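# Unplug the clipped cord from the power strip

## Task

Pull out the plug whose cord is held in the wire clip on the power strip, leave that plug away from the clip, and finish with neither gripper holding any other loose object.

## Robot and tools

Robot: two arms, left_arm and right_arm, each with a parallel two-finger gripper and a wrist camera. Measured bases in the scene frame: left_arm at (-0.036, +0.238, 0) m, right_arm at (+0.002, -0.270, 0) m, each turned slightly about z. A camera stand sits behind the arms.

Frames: the scene frame has its origin at table height, halfway between the nominal bases, +z up, +x out over the table, +y toward left_arm. Arm names do not match image sides. Reported end_effector_position (m) and end_effector_quat_wxyz are in the scene frame. That position is the point between the finger pads, about 1 cm short of the tips. Fingers point along the gripper's +z and close along its y. Readings can be off by a few cm, more at long reach. Offsets you command are along the current Hand target's own axes, not the scene axes.

Row layout, shared by execute_actions and move: one flat list of 14 numbers covering both arms, each in [-1, 1]. Left_arm first: dx, dy, dz, rx, ry, rz, opening; then the same seven for right_arm. The six pose numbers are an offset from that arm's Hand target when the action or move begins, not an absolute pose. A value of 1.0 equals 0.6 m or 180 degrees; rx, ry, rz form one rotation vector. Opening is absolute, not an offset: +1 fully open (0.094 m), -1 closed. Six zeros re-request the current Hand target. To keep a gripper unchanged, resend its present opening; 0 means half open.

execute_actions(actions, cameras): actions is a list of actions; each action is up to 15 rows, one per 1/30 s step, and a short action repeats its last row to fill 15 steps. Every row in an action counts from the same start pose. Repeating an offset in a later action moves further. Images come back only if actions is empty or cameras names them. An empty list shows the full state and all cameras.

move(target, speed, blend, opening_speed, grip_force, blocking, cameras): straight-line paths toward target, which is one 14-number row or a list of up to 15 rows, all offsets measured from the same starting Hand targets. speed is m/s, 0.002 to 2.9 (default 0.25), one value or one per target; rotation is capped at twice that in rad/s. blend in metres rounds corners of a list; 0 stops at each point. opening_speed is the rate of opening change per second on the -1..+1 scale, at least 0.2; use it to close gently. grip_force is newtons per pad, 10 to 50, one value or one per arm; it persists, and low values close slowly. blocking=false returns early while the move continues. Moves last 0.5 to 10 s, do not avoid obstacles or the other arm, and lag or overshoot more when fast. Avoid paths close to an arm's own base; go around. The result adds a move: line with the ending (done, off_target, moving, held, fault) and limits (paced = pose clipped, held = steps withheld). done means at rest within 10 mm and 2 degrees.

wait(seconds 0 to 10, cameras): lets time pass holding commands; a running move continues. stop(cameras): brakes a running move. zoom_image(camera, region): region [x0, y0, x1, y1] in pixels of the latest image, at most 504 by 504; camera is one of cam_head_left, cam_head_right, cam_high, cam_left_wrist, cam_right_wrist. read_manual(section) returns only licence text. finished_scene(scene) ends the current scene irreversibly; the goal must hold with the robot let go.

Cameras: cam_head_left, cam_head_right, cam_high, cam_low, cam_left_wrist, cam_right_wrist, each 672x504. Calibrations are given but fixed cameras may have shifted slightly; wrist camera images can lag during motion.

Control behaviour: each step the commanded orientation is clipped to within 40 degrees of the measured one. Hand target in the result is the last command after clipping, and the base for the next offsets. Grippers often rest short of the target by up to a few cm from friction and weight; that is not proof of contact. Resend, or add the missing distance. An arm blocked by something keeps pushing until commanded back past its gripper.

Gripping: grip_measured uses the opening scale; empty it reads slightly wide. Closing below first contact raises squeeze about 1 N per 0.001, jumping to the force limit near 20 N. To release, command well above grip_measured. grip_effort_nm is gripper motor effort (negative = closing), not pad force, and does not return to zero at rest.

Joint torques include gravity and offsets; joints 1 to 3 wrap at ±28 N m. A "within noise" joint-velocity line means the arm is still.

Avoid: dropping or releasing moving parts, fast impacts, hard pushes on fixed or heavy items, anything leaving the table, any contact or squeeze between the two arms (including one gripper closing on the other's fingers), strain on wrist camera cables, and overheating. Holding loads, stretching out or pushing at unreachable poses heats motors; MOTOR HOT appears at 75 °C, at 90 °C the arm folds and idles, at 100 °C it goes limp. Loose objects may be nudged occasionally by outside pushes.

Each tool is called after "Call:" by a JSON object that holds its "name" and its "arguments".

## Session

Call:
{"name": "execute_actions", "arguments": {"actions": []}}

Scene clock: 0.00 s.
left_arm: end_effector_position=(+0.2109, +0.1535, +0.2462) grip_measured=+1.000 grip_effort_nm=n/a end_effector_quat_wxyz=(+0.479, +0.060, +0.834, -0.265) | right_arm: end_effector_position=(+0.3285, -0.2829, +0.2909) grip_measured=+1.000 grip_effort_nm=n/a end_effector_quat_wxyz=(+0.610, +0.101, +0.769, -0.160)
Joint positions: left_arm=[-0.008 0.63 0.702 -0.563 0.562 -0.155 0.094] | right_arm=[0.274 0.887 0.737 -0.116 0.684 0.044 0.094]
Joint velocities: within noise
Joint torques (N m): no reading
Motor temperatures (°C): left_arm=[23 25 26 21 22 24 24] | right_arm=[22 26 27 23 25 23 23]
Heat: left arm: 26 °C; right arm: 27 °C.
Hand target: left_arm +0.2094, +0.1529, +0.2499; +0.483, +0.064, +0.832, -0.266 | right_arm +0.3278, -0.2837, +0.3021; +0.622, +0.108, +0.760, -0.156
Tool commands: left_gripper/opening=+1.0 right_gripper/opening=+1.0
camera_calibration:
cam_left_wrist: T_world_to_cam=[[-0.35084, -0.886389, 0.302037, 0.141384], [-0.925902, 0.280112, -0.253463, 0.225126], [0.140063, -0.368582, -0.918983, 0.379376], [0, 0, 0, 1]] pos_world=[0.204911, 0.202092, 0.362997]
cam_right_wrist: T_world_to_cam=[[-0.320901, -0.944618, 0.0686896, -0.180317], [-0.846264, 0.253411, -0.468637, 0.496919], [0.425276, -0.208516, -0.880716, 0.179374], [0, 0, 0, 1]] pos_world=[0.286377, -0.258853, 0.403238]

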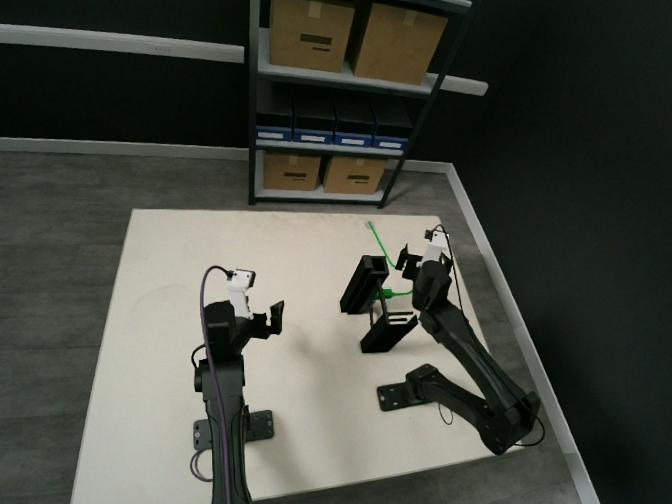

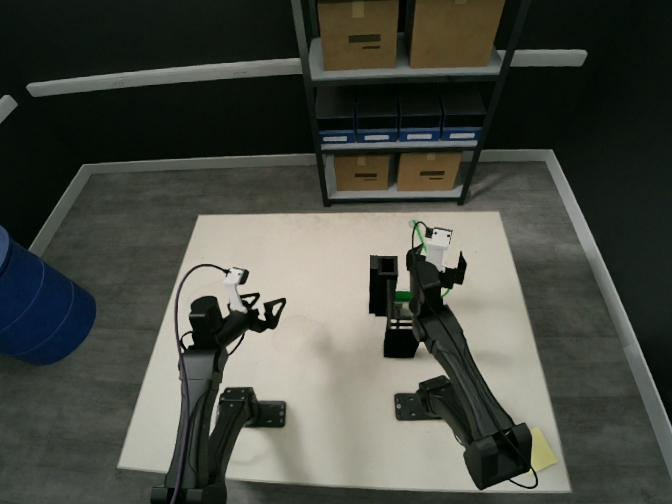

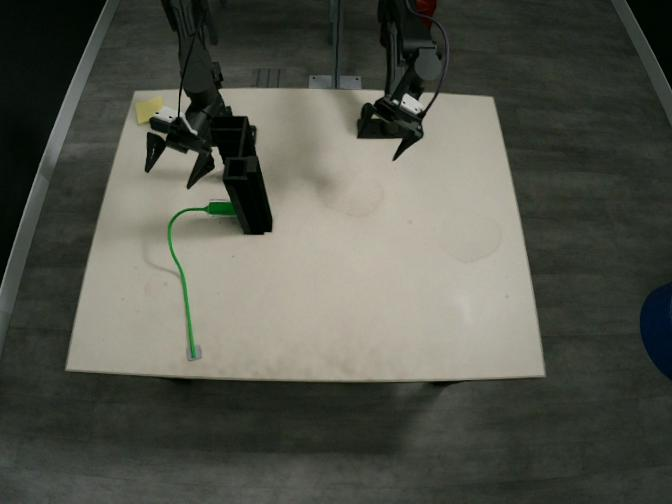

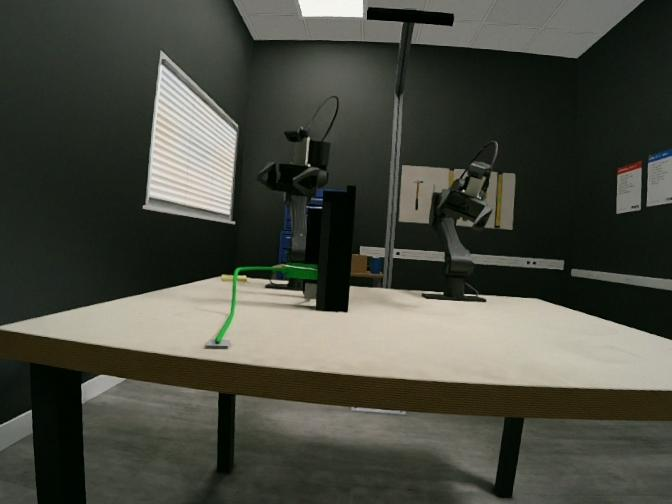

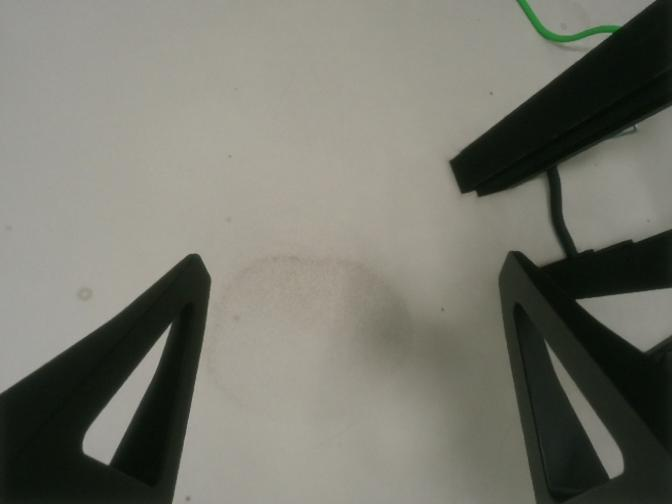

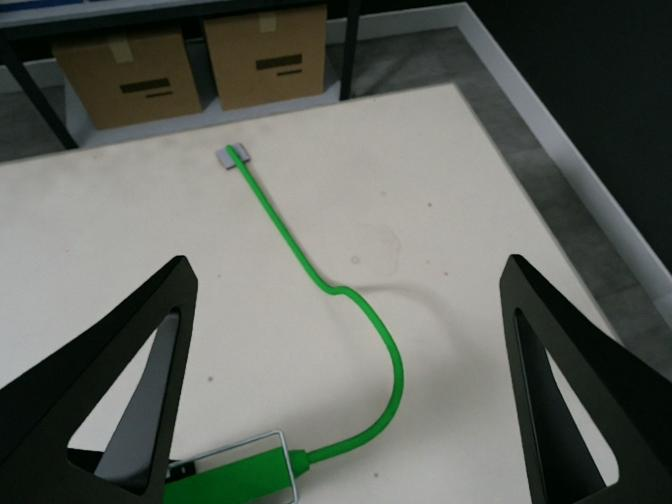

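Call:
{"name": "zoom_image", "arguments": {"camera": "cam_high", "region": [140, 90, 310, 260]}}

Call:
{"name": "zoom_image", "arguments": {"camera": "cam_head_left", "region": [320, 210, 470, 370]}}

Call:
{"name": "zoom_image", "arguments": {"camera": "cam_low", "region": [200, 160, 380, 340]}}

Call:
{"name": "zoom_image", "arguments": {"camera": "cam_right_wrist", "region": [60, 380, 420, 504]}}

Scaled by 2.965.

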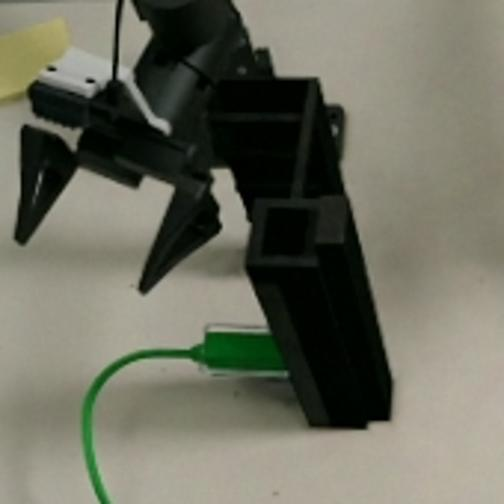

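Scaled by 3.150.

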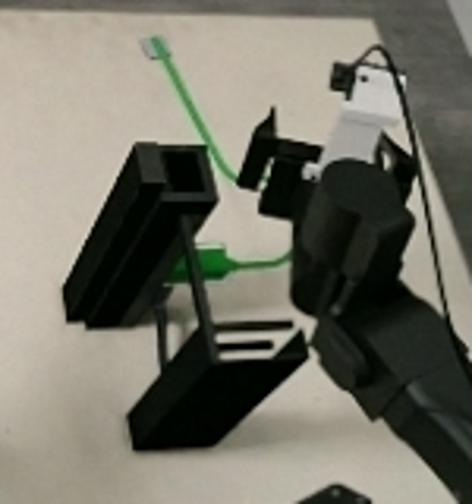

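Scaled by 2.800.

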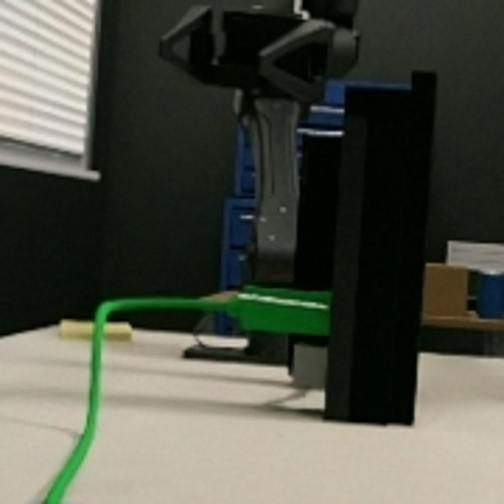

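Scaled by 1.400.

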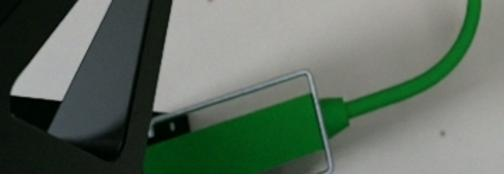

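Call:
{"name": "move", "arguments": {"target": [0,0,0,0,0,0,1,0.228,-0.1025,0.022,0.1565,0.543,0.417,1], "cameras": ["all"]}}

Scene clock: 16.30 s.
left_arm: end_effector_position=(+0.2109, +0.1535, +0.2462) grip_measured=+1.000 grip_effort_nm=-0.03 end_effector_quat_wxyz=(+0.479, +0.060, +0.834, -0.265) | right_arm: end_effector_position=(+0.2936, -0.3530, +0.1724) grip_measured=+1.000 grip_effort_nm=0.02 end_effector_quat_wxyz=(-0.109, +0.693, +0.684, +0.199)
Joint positions: left_arm=[-0.008 0.63 0.702 -0.563 0.562 -0.155 0.094] | right_arm=[-0.577 1.764 1.627 -1.554 -0.443 1.021 0.094]
Joint torques (N m): left_arm=[-0.02 0.06 6.56 1.74 0.18 0.03] | right_arm=[-0.32 -6.35 4.31 0.03 -0.38 0.07]
Heat: left arm: 28 °C; right arm: 30 °C.
Hand target: left_arm +0.2094, +0.1529, +0.2499; +0.483, +0.064, +0.832, -0.266 | right_arm +0.2899, -0.3497, +0.1721; -0.183, +0.683, +0.683, +0.183
Off the commanded pose: left_arm 0.004 m, 1 deg | right_arm 0.005 m, 9 deg.
joint sent to its limit (right arm) — joint 4 (wrist pitch), lower limit. The joint targets are off in orientation, not in position.
move: off_target (right_arm)
camera_calibration:
cam_left_wrist: T_world_to_cam=[[-0.35084, -0.886389, 0.302037, 0.141384], [-0.925902, 0.280112, -0.253463, 0.225126], [0.140063, -0.368582, -0.918983, 0.379376], [0, 0, 0, 1]] pos_world=[0.204911, 0.202092, 0.362997]
cam_right_wrist: T_world_to_cam=[[-0.984859, 0.101369, -0.140631, 0.350598], [-0.110436, 0.25845, 0.959691, -0.0308224], [0.133629, 0.960691, -0.243343, 0.463646], [0, 0, 0, 1]] pos_world=[0.279929, -0.472994, 0.19171]

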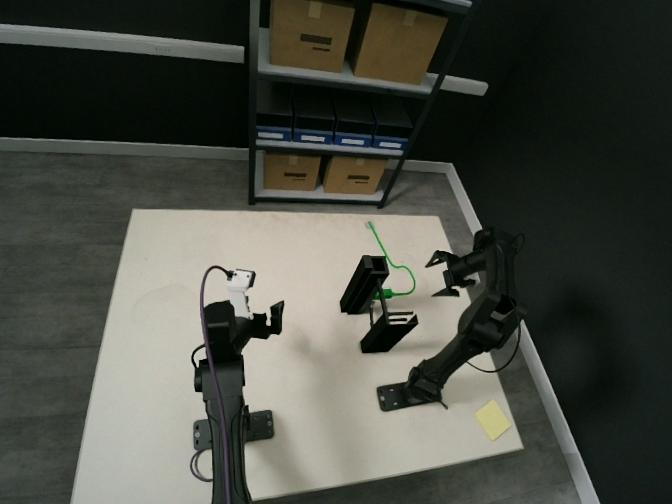

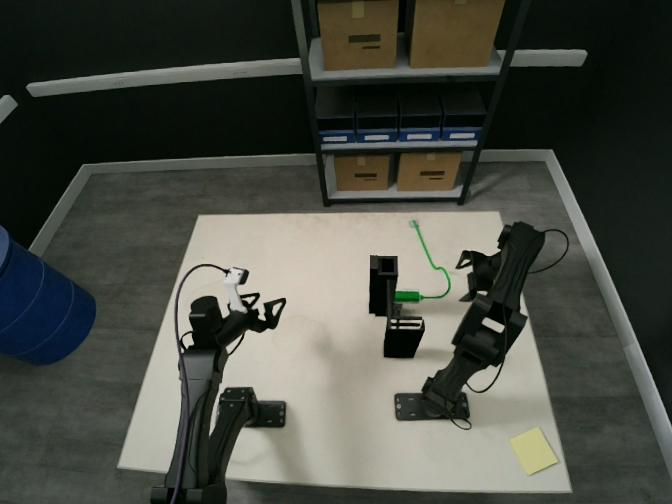

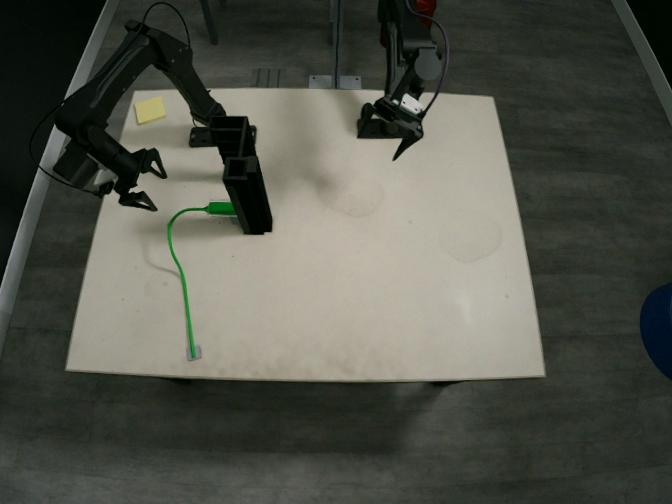

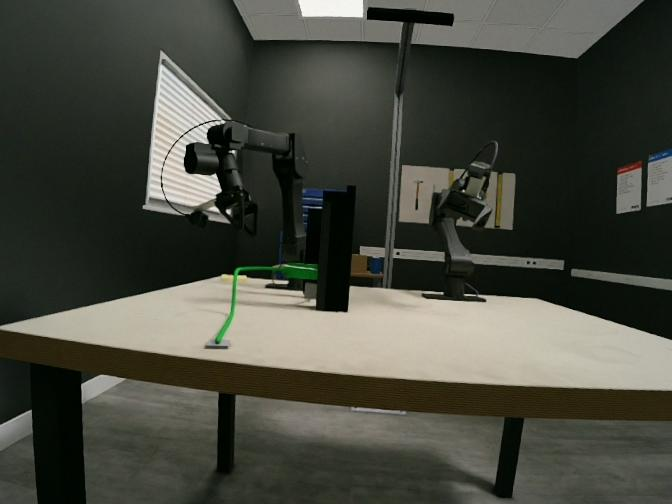

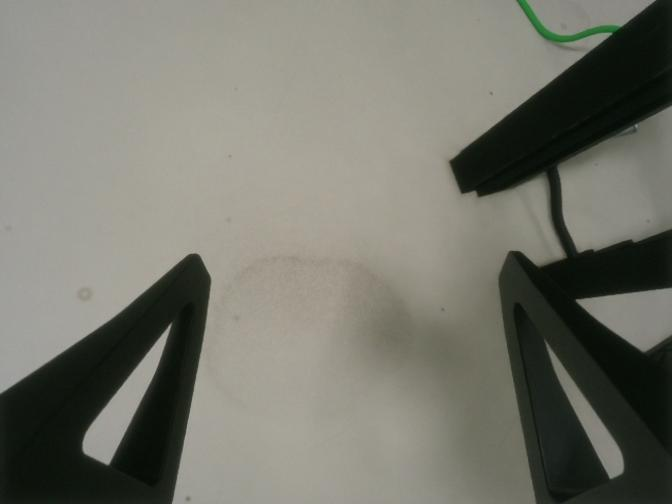

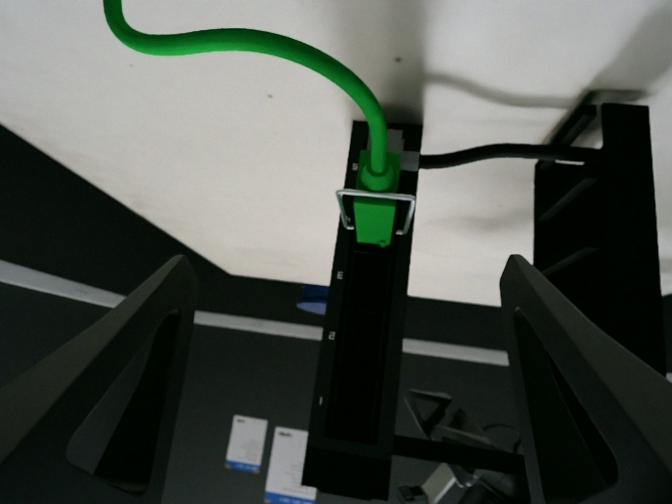

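Call:
{"name": "zoom_image", "arguments": {"camera": "cam_right_wrist", "region": [310, 110, 450, 270]}}

Call:
{"name": "zoom_image", "arguments": {"camera": "cam_low", "region": [260, 250, 340, 320]}}

Call:
{"name": "zoom_image", "arguments": {"camera": "cam_head_right", "region": [370, 260, 450, 340]}}

Call:
{"name": "zoom_image", "arguments": {"camera": "cam_high", "region": [180, 180, 280, 250]}}

Scaled by 3.150.

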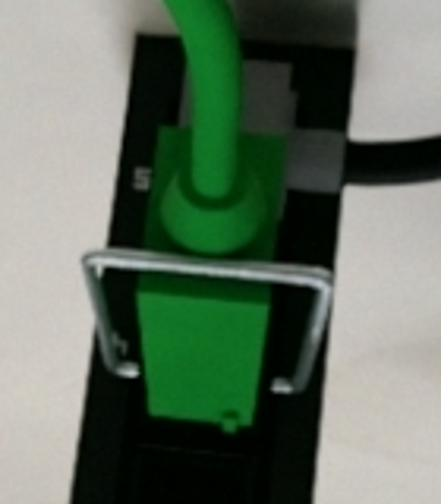

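Scaled by 6.300.

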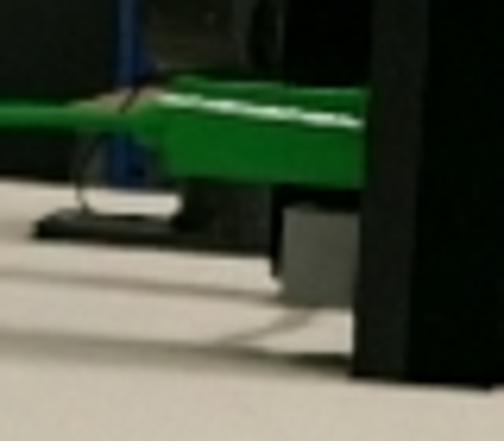

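Scaled by 6.300.

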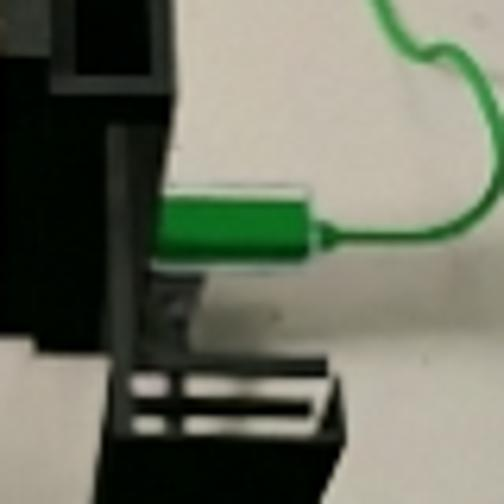

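Scaled by 5.040.

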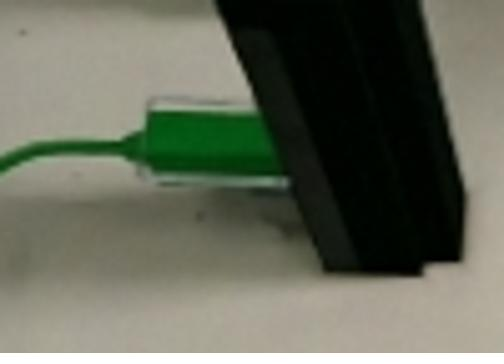

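Call:
{"name": "move", "arguments": {"target": [0,0,0,0,0,0,1,0.1405,0.0027,0.1233,0,-0.0833,0,1], "cameras": ["cam_right_wrist","cam_high","cam_head_right","cam_low"]}}

Scene clock: 36.23 s.
left_arm: end_effector_position=(+0.2109, +0.1535, +0.2462) grip_measured=+1.000 grip_effort_nm=-0.03 end_effector_quat_wxyz=(+0.479, +0.060, +0.834, -0.265) | right_arm: end_effector_position=(+0.2908, -0.2369, +0.1454) grip_measured=+1.000 grip_effort_nm=0.01 end_effector_quat_wxyz=(-0.109, +0.699, +0.702, +0.086)
Joint positions: left_arm=[-0.008 0.63 0.702 -0.563 0.562 -0.155 0.094] | right_arm=[-0.097 1.674 1.465 -1.412 -0.274 1.502 0.094]
Joint torques (N m): left_arm=[0.06 -0.09 6.57 1.76 0.21 0.05] | right_arm=[-0.1 -8.17 4.38 0.5 -0.02 0.14]
Motor temperatures (°C): left_arm=[23 25 29 26 22 24 24] | right_arm=[22 27 29 24 25 23 23]
Heat: left arm: 29 °C; right arm: 29 °C.
Hand target: left_arm +0.2094, +0.1529, +0.2499; +0.483, +0.064, +0.832, -0.266 | right_arm +0.2916, -0.2397, +0.1502; -0.092, +0.701, +0.701, +0.092
Off the commanded pose: left_arm 0.004 m, 1 deg | right_arm 0.006 m, 2 deg.
move: done
camera_calibration:
cam_right_wrist: T_world_to_cam=[[-0.998849, 0.0479527, 0.00113393, 0.303159], [0.0207005, 0.409623, 0.91202, -0.030629], [0.0432693, 0.910994, -0.410145, 0.384758], [0, 0, 0, 1]] pos_world=[0.286796, -0.352503, 0.185397]
Images, in order (width x height): cam_head_right 672x504, cam_high 672x504, cam_low 672x504, cam_right_wrist 672x504.

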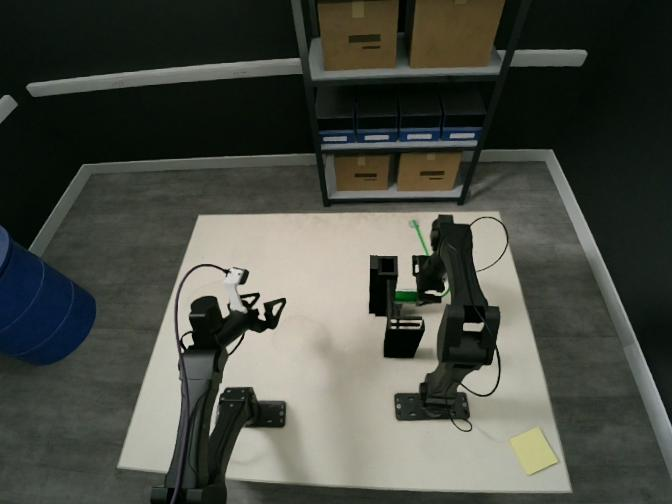

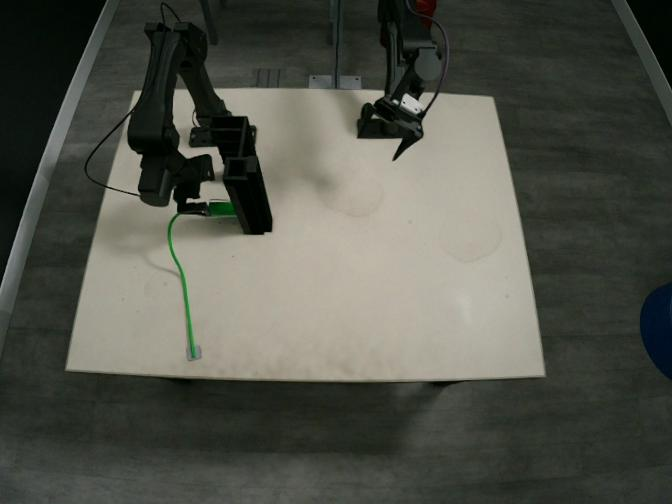

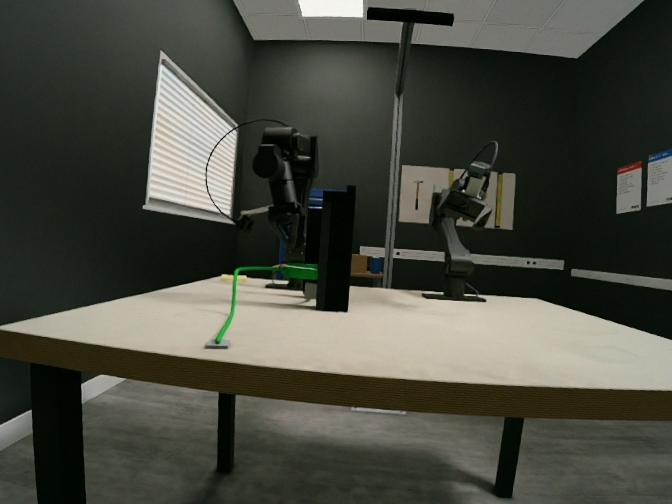

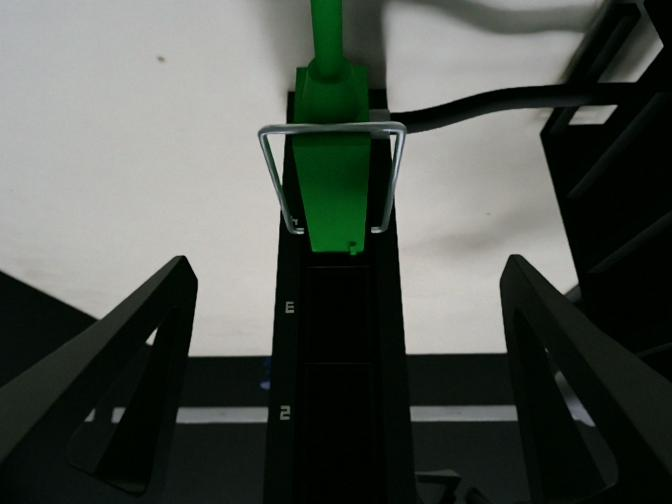

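Call:
{"name": "move", "arguments": {"target": [[0,0,0,0,0,0,1,-0.0212,0,0.0789,0,0,0,1],[0,0,0,0,0,0,1,-0.0212,0,0.0789,0,0,0,0.15]], "cameras": ["cam_right_wrist","cam_high"], "speed": 0.12, "opening_speed": 0.6}}

Scene clock: 41.30 s.
left_arm: end_effector_position=(+0.2109, +0.1535, +0.2462) grip_measured=+1.000 grip_effort_nm=-0.03 end_effector_quat_wxyz=(+0.479, +0.060, +0.834, -0.265) | right_arm: end_effector_position=(+0.2906, -0.2371, +0.0993) grip_measured=+0.152 grip_effort_nm=-0.07 end_effector_quat_wxyz=(-0.103, +0.699, +0.702, +0.091)
Joint positions: left_arm=[-0.008 0.63 0.702 -0.563 0.562 -0.155 0.094] | right_arm=[-0.097 1.671 1.278 -1.214 -0.274 1.503 0.054]
Joint torques (N m): left_arm=[0.06 -0.05 6.54 1.7 0.18 0.04] | right_arm=[-0.2 -6.97 4.29 0.52 0 0.07]
Heat: left arm: 29 °C; right arm: 29 °C.
Hand target: left_arm +0.2094, +0.1529, +0.2499; +0.483, +0.064, +0.832, -0.266 | right_arm +0.2915, -0.2397, +0.1011; -0.092, +0.701, +0.701, +0.092
Off the commanded pose: left_arm 0.004 m, 1 deg | right_arm 0.003 m, 1 deg.
move: done
camera_calibration:
cam_right_wrist: T_world_to_cam=[[-0.998712, 0.0490301, -0.0130732, 0.304636], [0.00824879, 0.411079, 0.911563, 0.0155123], [0.0500681, 0.91028, -0.410954, 0.363943], [0, 0, 0, 1]] pos_world=[0.285893, -0.352603, 0.139406]
Images, in order (width x height): cam_high 672x504, cam_right_wrist 672x504.

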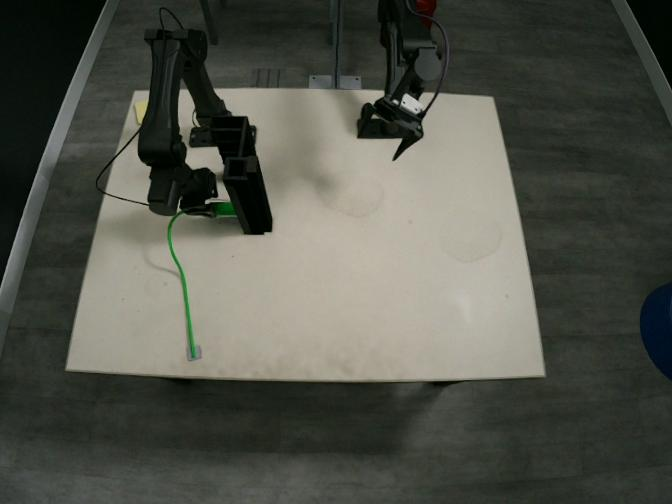

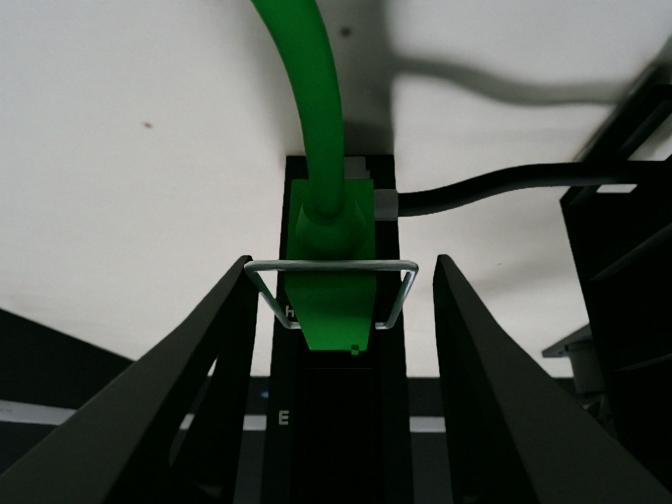

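Call:
{"name": "move", "arguments": {"target": [[0,0,0,0,0,0,1,-0.002,0.0058,0.007,0,0,0,0.15],[0,0,0,0,0,0,1,-0.002,0.0058,0.007,0,0,0,-0.2]], "cameras": ["cam_right_wrist"], "speed": 0.1, "opening_speed": 0.3, "grip_force": [50,18]}}

Scene clock: 44.83 s.
left_arm: end_effector_position=(+0.2109, +0.1535, +0.2462) grip_measured=+1.000 grip_effort_nm=-0.03 end_effector_quat_wxyz=(+0.479, +0.060, +0.834, -0.265) | right_arm: end_effector_position=(+0.2938, -0.2372, +0.0992) grip_measured=-0.011 grip_effort_nm=-0.42 end_effector_quat_wxyz=(-0.099, +0.699, +0.702, +0.095)
Joint positions: left_arm=[-0.008 0.63 0.702 -0.563 0.562 -0.155 0.094] | right_arm=[-0.097 1.671 1.278 -1.201 -0.274 1.505 0.046]
Joint torques (N m): left_arm=[-0.12 0.13 6.75 1.7 0.21 0.06] | right_arm=[-0.21 -6.05 4.38 0.54 0.02 0.12]
Heat: left arm: 29 °C; right arm: 29 °C.
Hand target: left_arm +0.2094, +0.1529, +0.2499; +0.483, +0.064, +0.832, -0.266 | right_arm +0.2950, -0.2398, +0.0968; -0.092, +0.701, +0.701, +0.092
Off the commanded pose: left_arm 0.004 m, 1 deg | right_arm 0.004 m, 1 deg.
grip_force (N): 50, 18
move: done
camera_calibration:
cam_right_wrist: T_world_to_cam=[[-0.998361, 0.0512505, -0.0254678, 0.30944], [-0.00210883, 0.411764, 0.911288, 0.0188853], [0.0571907, 0.909848, -0.410981, 0.361674], [0, 0, 0, 1]] pos_world=[0.288288, -0.352704, 0.139312]
Images, in order (width x height): cam_right_wrist 672x504.

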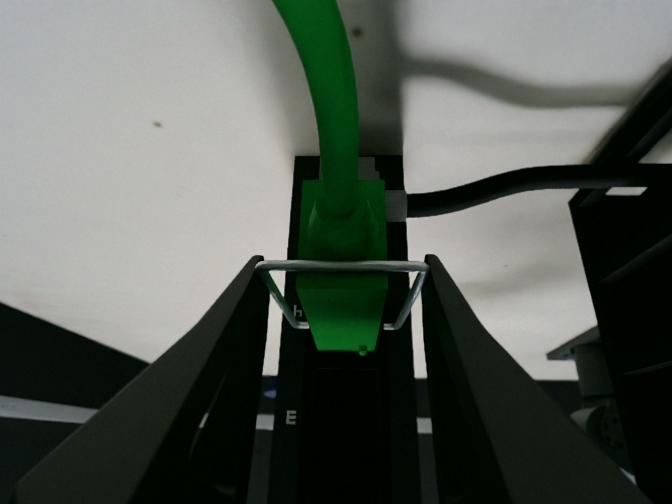

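Call:
{"name": "move", "arguments": {"target": [[0,0,0,0,0,0,1,0.013,0,-0.0278,0,0,0,-0.2],[0,0,0,0,0,0,1,0.0347,0,-0.0495,0,0,0,-0.2],[0,0,0,0,0,0,1,0.0625,0,-0.0623,0,0,0,-0.2],[0,0,0,0,0,0,1,0.0777,0,-0.0652,0,0,0,-0.2]], "cameras": ["cam_right_wrist","cam_low"], "speed": 0.06, "blend": [0.005,0.005,0.005,0]}}

Scene clock: 48.10 s.
left_arm: end_effector_position=(+0.2109, +0.1535, +0.2462) grip_measured=+1.000 grip_effort_nm=-0.03 end_effector_quat_wxyz=(+0.479, +0.060, +0.834, -0.265) | right_arm: end_effector_position=(+0.2939, -0.2239, +0.1309) grip_measured=-0.012 grip_effort_nm=-0.43 end_effector_quat_wxyz=(-0.078, +0.711, +0.696, +0.059)
Joint positions: left_arm=[-0.008 0.63 0.702 -0.563 0.562 -0.155 0.094] | right_arm=[-0.005 1.671 1.417 -1.336 -0.196 1.625 0.046]
Joint torques (N m): left_arm=[0.09 -0.16 6.54 1.74 0.15 0.02] | right_arm=[2.29 -7.66 7.23 0.27 -0.86 0.07]
Heat: left arm: 29 °C; right arm: 29 °C.
Hand target: left_arm +0.2094, +0.1529, +0.2499; +0.483, +0.064, +0.832, -0.266 | right_arm +0.2950, -0.2049, +0.1466; -0.092, +0.701, +0.701, +0.092
Off the commanded pose: left_arm 0.004 m, 1 deg | right_arm 0.025 m, 4 deg.
grip_force (N): 50, 18
move: off_target (right_arm); blend cut to 0.0046 m at target 3
camera_calibration:
cam_right_wrist: T_world_to_cam=[[-0.997344, 0.0726036, -0.00583545, 0.311506], [0.0300268, 0.482818, 0.875206, -0.00421578], [0.0663605, 0.872706, -0.483715, 0.361088], [0, 0, 0, 1]] pos_world=[0.286843, -0.335705, 0.180171]
Images, in order (width x height): cam_low 672x504, cam_right_wrist 672x504.

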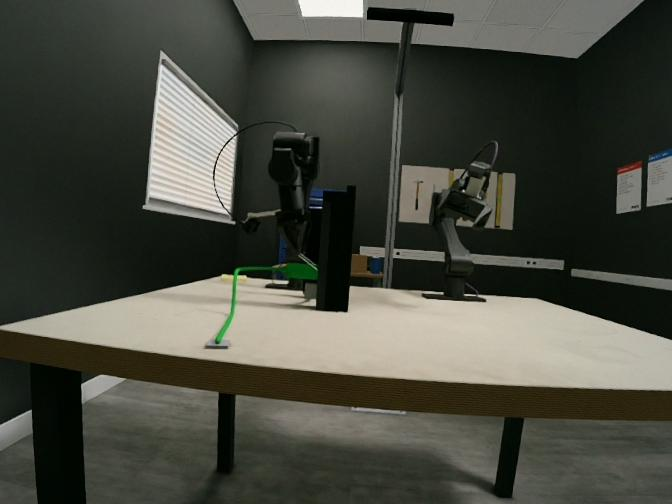

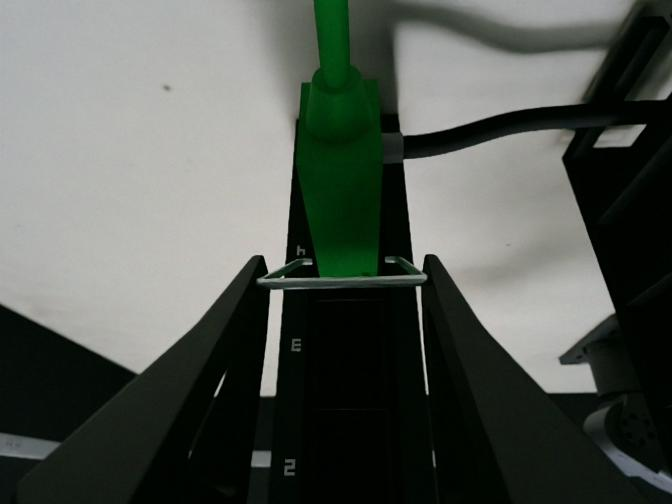

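Call:
{"name": "execute_actions", "arguments": {"actions": []}}

Call:
{"name": "zoom_image", "arguments": {"camera": "cam_low", "region": [230, 110, 380, 320]}}

Call:
{"name": "zoom_image", "arguments": {"camera": "cam_head_right", "region": [360, 220, 500, 360]}}

Scene clock: 49.77 s.
left_arm: end_effector_position=(+0.2109, +0.1535, +0.2462) grip_measured=+1.000 grip_effort_nm=-0.03 end_effector_quat_wxyz=(+0.479, +0.060, +0.834, -0.265) | right_arm: end_effector_position=(+0.2939, -0.2239, +0.1309) grip_measured=-0.012 grip_effort_nm=-0.42 end_effector_quat_wxyz=(-0.078, +0.711, +0.696, +0.059)
Joint positions: left_arm=[-0.008 0.63 0.702 -0.563 0.562 -0.155 0.094] | right_arm=[-0.005 1.671 1.417 -1.336 -0.196 1.625 0.046]
Joint velocities: within noise
Joint torques (N m): left_arm=[-0.13 0.03 6.56 1.74 0.14 -0.01] | right_arm=[2.45 -7.58 7.12 0.2 -0.97 0.07]
Motor temperatures (°C): left_arm=[23 25 29 27 22 24 24] | right_arm=[22 29 29 24 25 23 23]
Heat: left arm: 29 °C; right arm: 29 °C.
Hand target: left_arm +0.2094, +0.1529, +0.2499; +0.483, +0.064, +0.832, -0.266 | right_arm +0.2950, -0.2049, +0.1466; -0.092, +0.701, +0.701, +0.092
Tool commands: left_gripper/opening=+1.0 right_gripper/opening=-0.2
Off the commanded pose: left_arm 0.004 m, 1 deg | right_arm 0.025 m, 4 deg.
grip_force (N): 50, 18
camera_calibration:
cam_left_wrist: T_world_to_cam=[[-0.35084, -0.886389, 0.302037, 0.141384], [-0.925902, 0.280112, -0.253463, 0.225126], [0.140063, -0.368582, -0.918983, 0.379376], [0, 0, 0, 1]] pos_world=[0.204911, 0.202092, 0.362997]
cam_right_wrist: T_world_to_cam=[[-0.997344, 0.0726036, -0.00583545, 0.311506], [0.0300268, 0.482818, 0.875206, -0.00421578], [0.0663605, 0.872706, -0.483715, 0.361088], [0, 0, 0, 1]] pos_world=[0.286843, -0.335705, 0.180171]

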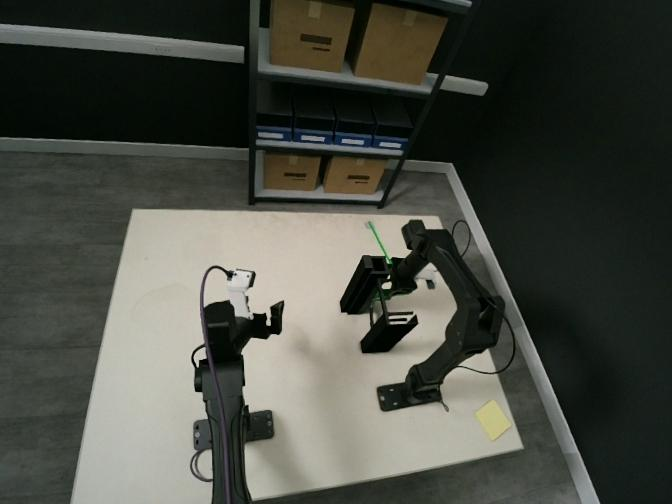

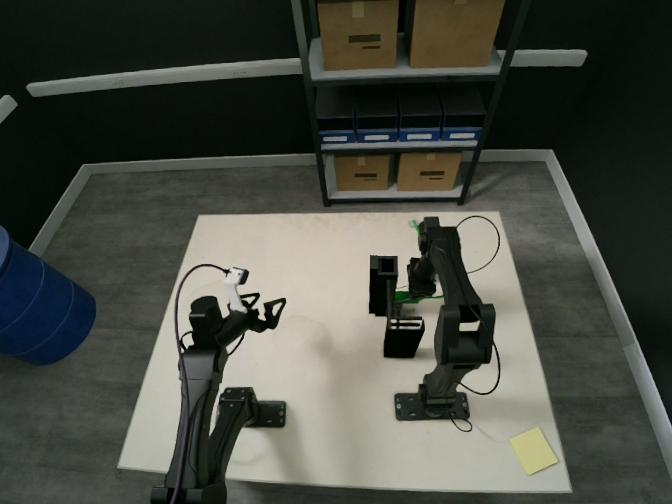

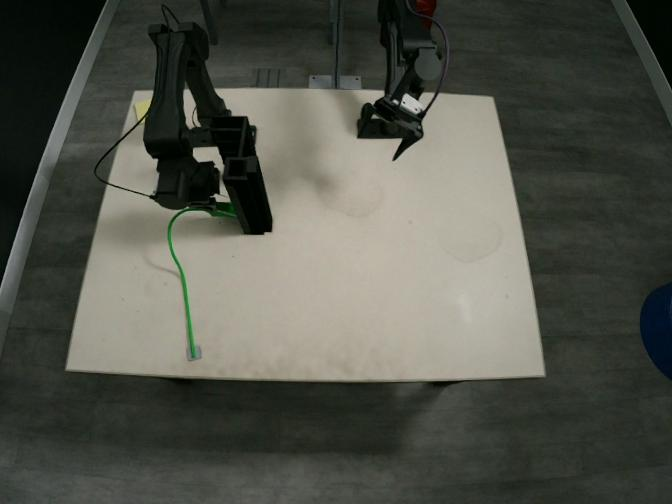

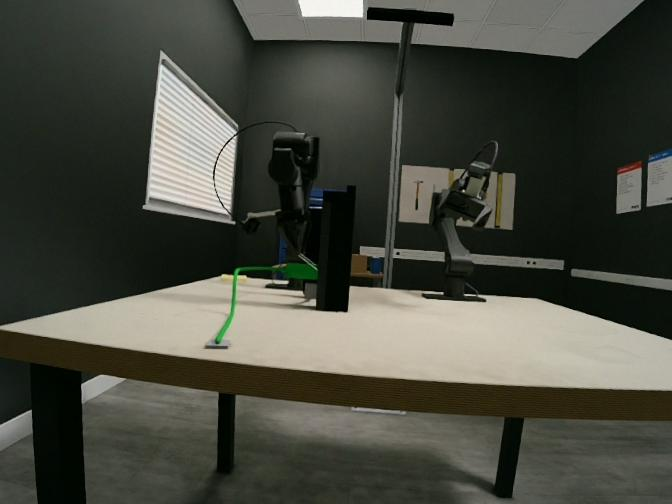

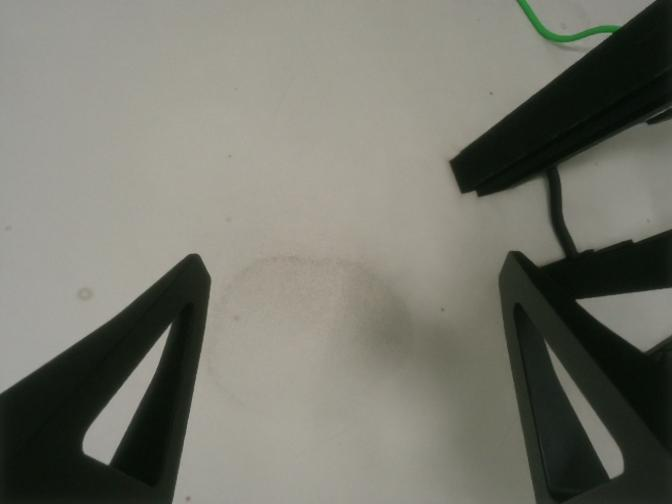

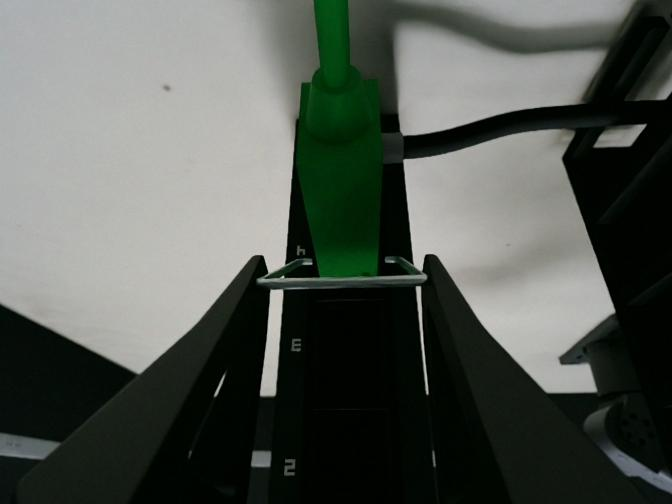

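Scaled by 2.400.

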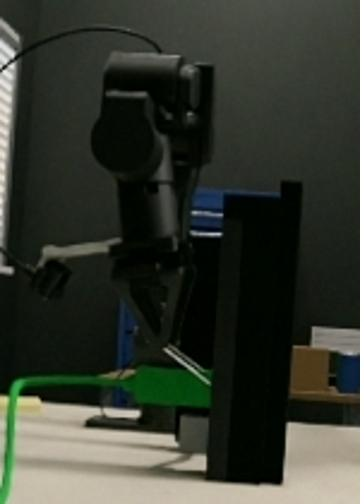

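Scaled by 3.600.

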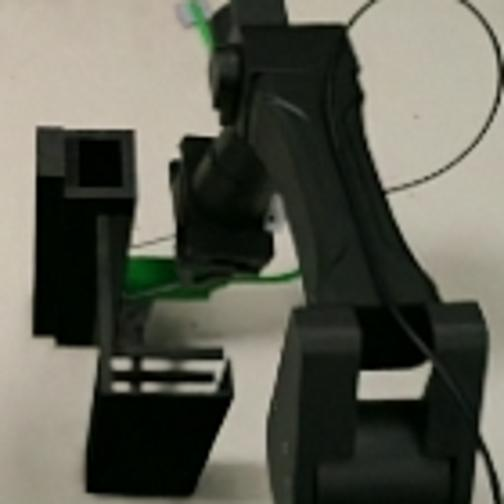

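Call:
{"name": "move", "arguments": {"target": [[0,0,0,0,0,0,1,-0.03,0,0.012,0,0,0,-0.2],[0,0,0,0,0,0,1,-0.03,0,0.012,0,0,0,0.3]], "cameras": ["cam_right_wrist","cam_low"], "speed": 0.06, "opening_speed": 0.5}}

Call:
{"name": "zoom_image", "arguments": {"camera": "cam_low", "region": [230, 150, 380, 320]}}

Scene clock: 53.17 s.
left_arm: end_effector_position=(+0.2109, +0.1535, +0.2462) grip_measured=+1.000 grip_effort_nm=-0.03 end_effector_quat_wxyz=(+0.479, +0.060, +0.834, -0.265) | right_arm: end_effector_position=(+0.2939, -0.2210, +0.1313) grip_measured=+0.298 grip_effort_nm=0.10 end_effector_quat_wxyz=(-0.099, +0.703, +0.699, +0.081)
Joint positions: left_arm=[-0.008 0.63 0.702 -0.563 0.562 -0.155 0.094] | right_arm=[-0.031 1.671 1.409 -1.332 -0.256 1.582 0.061]
Joint torques (N m): left_arm=[-0.02 -0.06 6.67 1.72 0.17 0.07] | right_arm=[-0.09 -7.51 4.45 0.58 -0.16 -0.06]
Heat: left arm: 30 °C; right arm: 30 °C.
Hand target: left_arm +0.2094, +0.1529, +0.2499; +0.483, +0.064, +0.832, -0.266 | right_arm +0.2950, -0.2204, +0.1350; -0.092, +0.701, +0.701, +0.092
Off the commanded pose: left_arm 0.004 m, 1 deg | right_arm 0.004 m, 2 deg.
grip_force (N): 50, 18
move: done; target 2's new opening was sent with right_arm's hand 0.007 m and 3 deg from that target
camera_calibration:
cam_right_wrist: T_world_to_cam=[[-0.99829, 0.0581497, -0.00592429, 0.308425], [0.0196083, 0.428652, 0.903257, -0.0186412], [0.0550635, 0.901597, -0.429059, 0.361206], [0, 0, 0, 1]] pos_world=[0.288374, -0.335606, 0.173644]
Images, in order (width x height): cam_low 672x504, cam_right_wrist 672x504.

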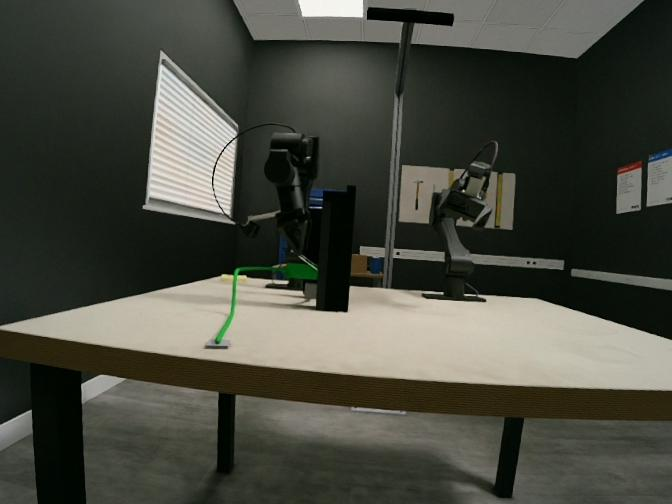

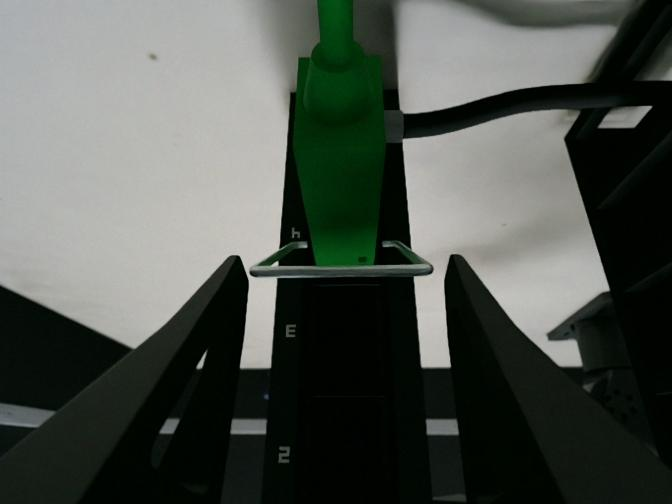

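Scaled by 2.965.

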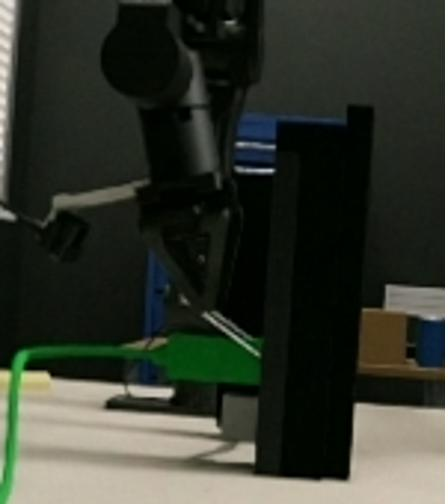

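Call:
{"name": "move", "arguments": {"target": [[0,0,0,0,0,0,1,-0.0885,-0.004,-0.0237,0,0,0,0.3],[0,0,0,0,0,0,1,-0.0928,-0.004,-0.0075,0,0,0,-1],[0,0,0,0,0,0,1,-0.0445,-0.004,0.0055,0,0,0,-1],[0,0,0,0,0,0,1,-0.0123,-0.004,0.0142,0,0,0,-1]], "cameras": ["cam_right_wrist","cam_low"], "speed": [0.15,0.15,0.08,0.06], "grip_force": 50, "opening_speed": 1.5}}

Call:
{"name": "zoom_image", "arguments": {"camera": "cam_low", "region": [230, 150, 380, 320]}}

Scene clock: 61.17 s.
left_arm: end_effector_position=(+0.2109, +0.1535, +0.2462) grip_measured=+1.000 grip_effort_nm=-0.03 end_effector_quat_wxyz=(+0.479, +0.060, +0.834, -0.265) | right_arm: end_effector_position=(+0.2914, -0.2270, +0.1199) grip_measured=-0.996 grip_effort_nm=-0.17 end_effector_quat_wxyz=(-0.102, +0.701, +0.701, +0.081)
Joint positions: left_arm=[-0.008 0.63 0.702 -0.563 0.562 -0.155 0.094] | right_arm=[-0.054 1.671 1.363 -1.298 -0.259 1.552 0]
Joint torques (N m): left_arm=[0.01 0.09 6.75 1.68 0.23 -0.02] | right_arm=[0.35 -8.1 4.33 0.58 -0.21 0.11]
Heat: left arm: 30 °C; right arm: 31 °C.
Hand target: left_arm +0.2094, +0.1529, +0.2499; +0.483, +0.064, +0.832, -0.266 | right_arm +0.2925, -0.2253, +0.1248; -0.092, +0.701, +0.701, +0.092
Off the commanded pose: left_arm 0.004 m, 1 deg | right_arm 0.005 m, 2 deg.
move: done
camera_calibration:
cam_right_wrist: T_world_to_cam=[[-0.998629, 0.0523282, -0.00103286, 0.304452], [0.0213704, 0.425687, 0.904618, -0.00707352], [0.0477767, 0.903356, -0.426222, 0.36418], [0, 0, 0, 1]] pos_world=[0.286786, -0.341904, 0.161935]
Images, in order (width x height): cam_low 672x504, cam_right_wrist 672x504.

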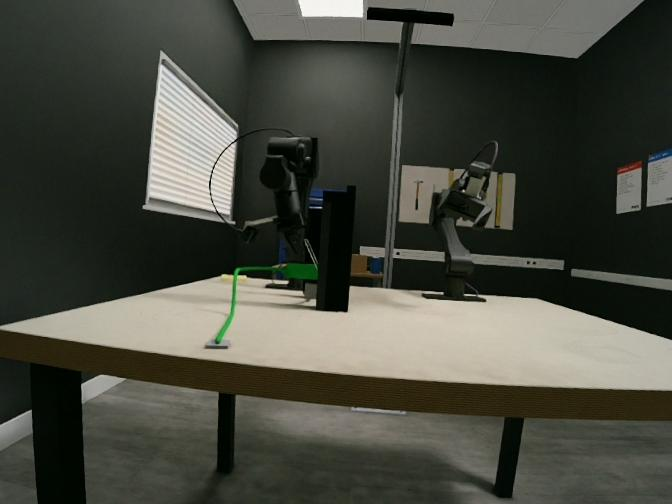

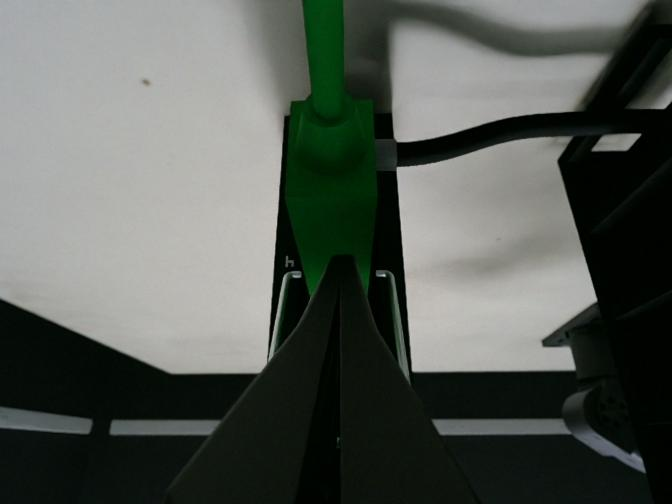

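Scaled by 2.965.

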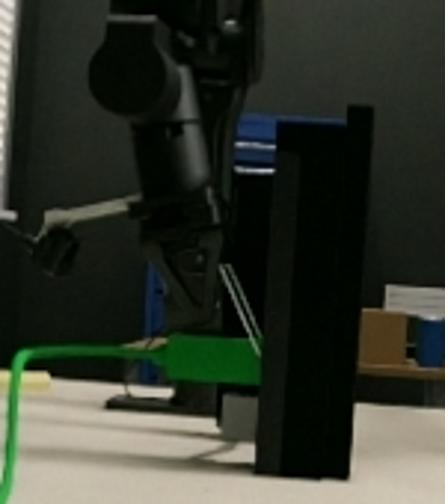

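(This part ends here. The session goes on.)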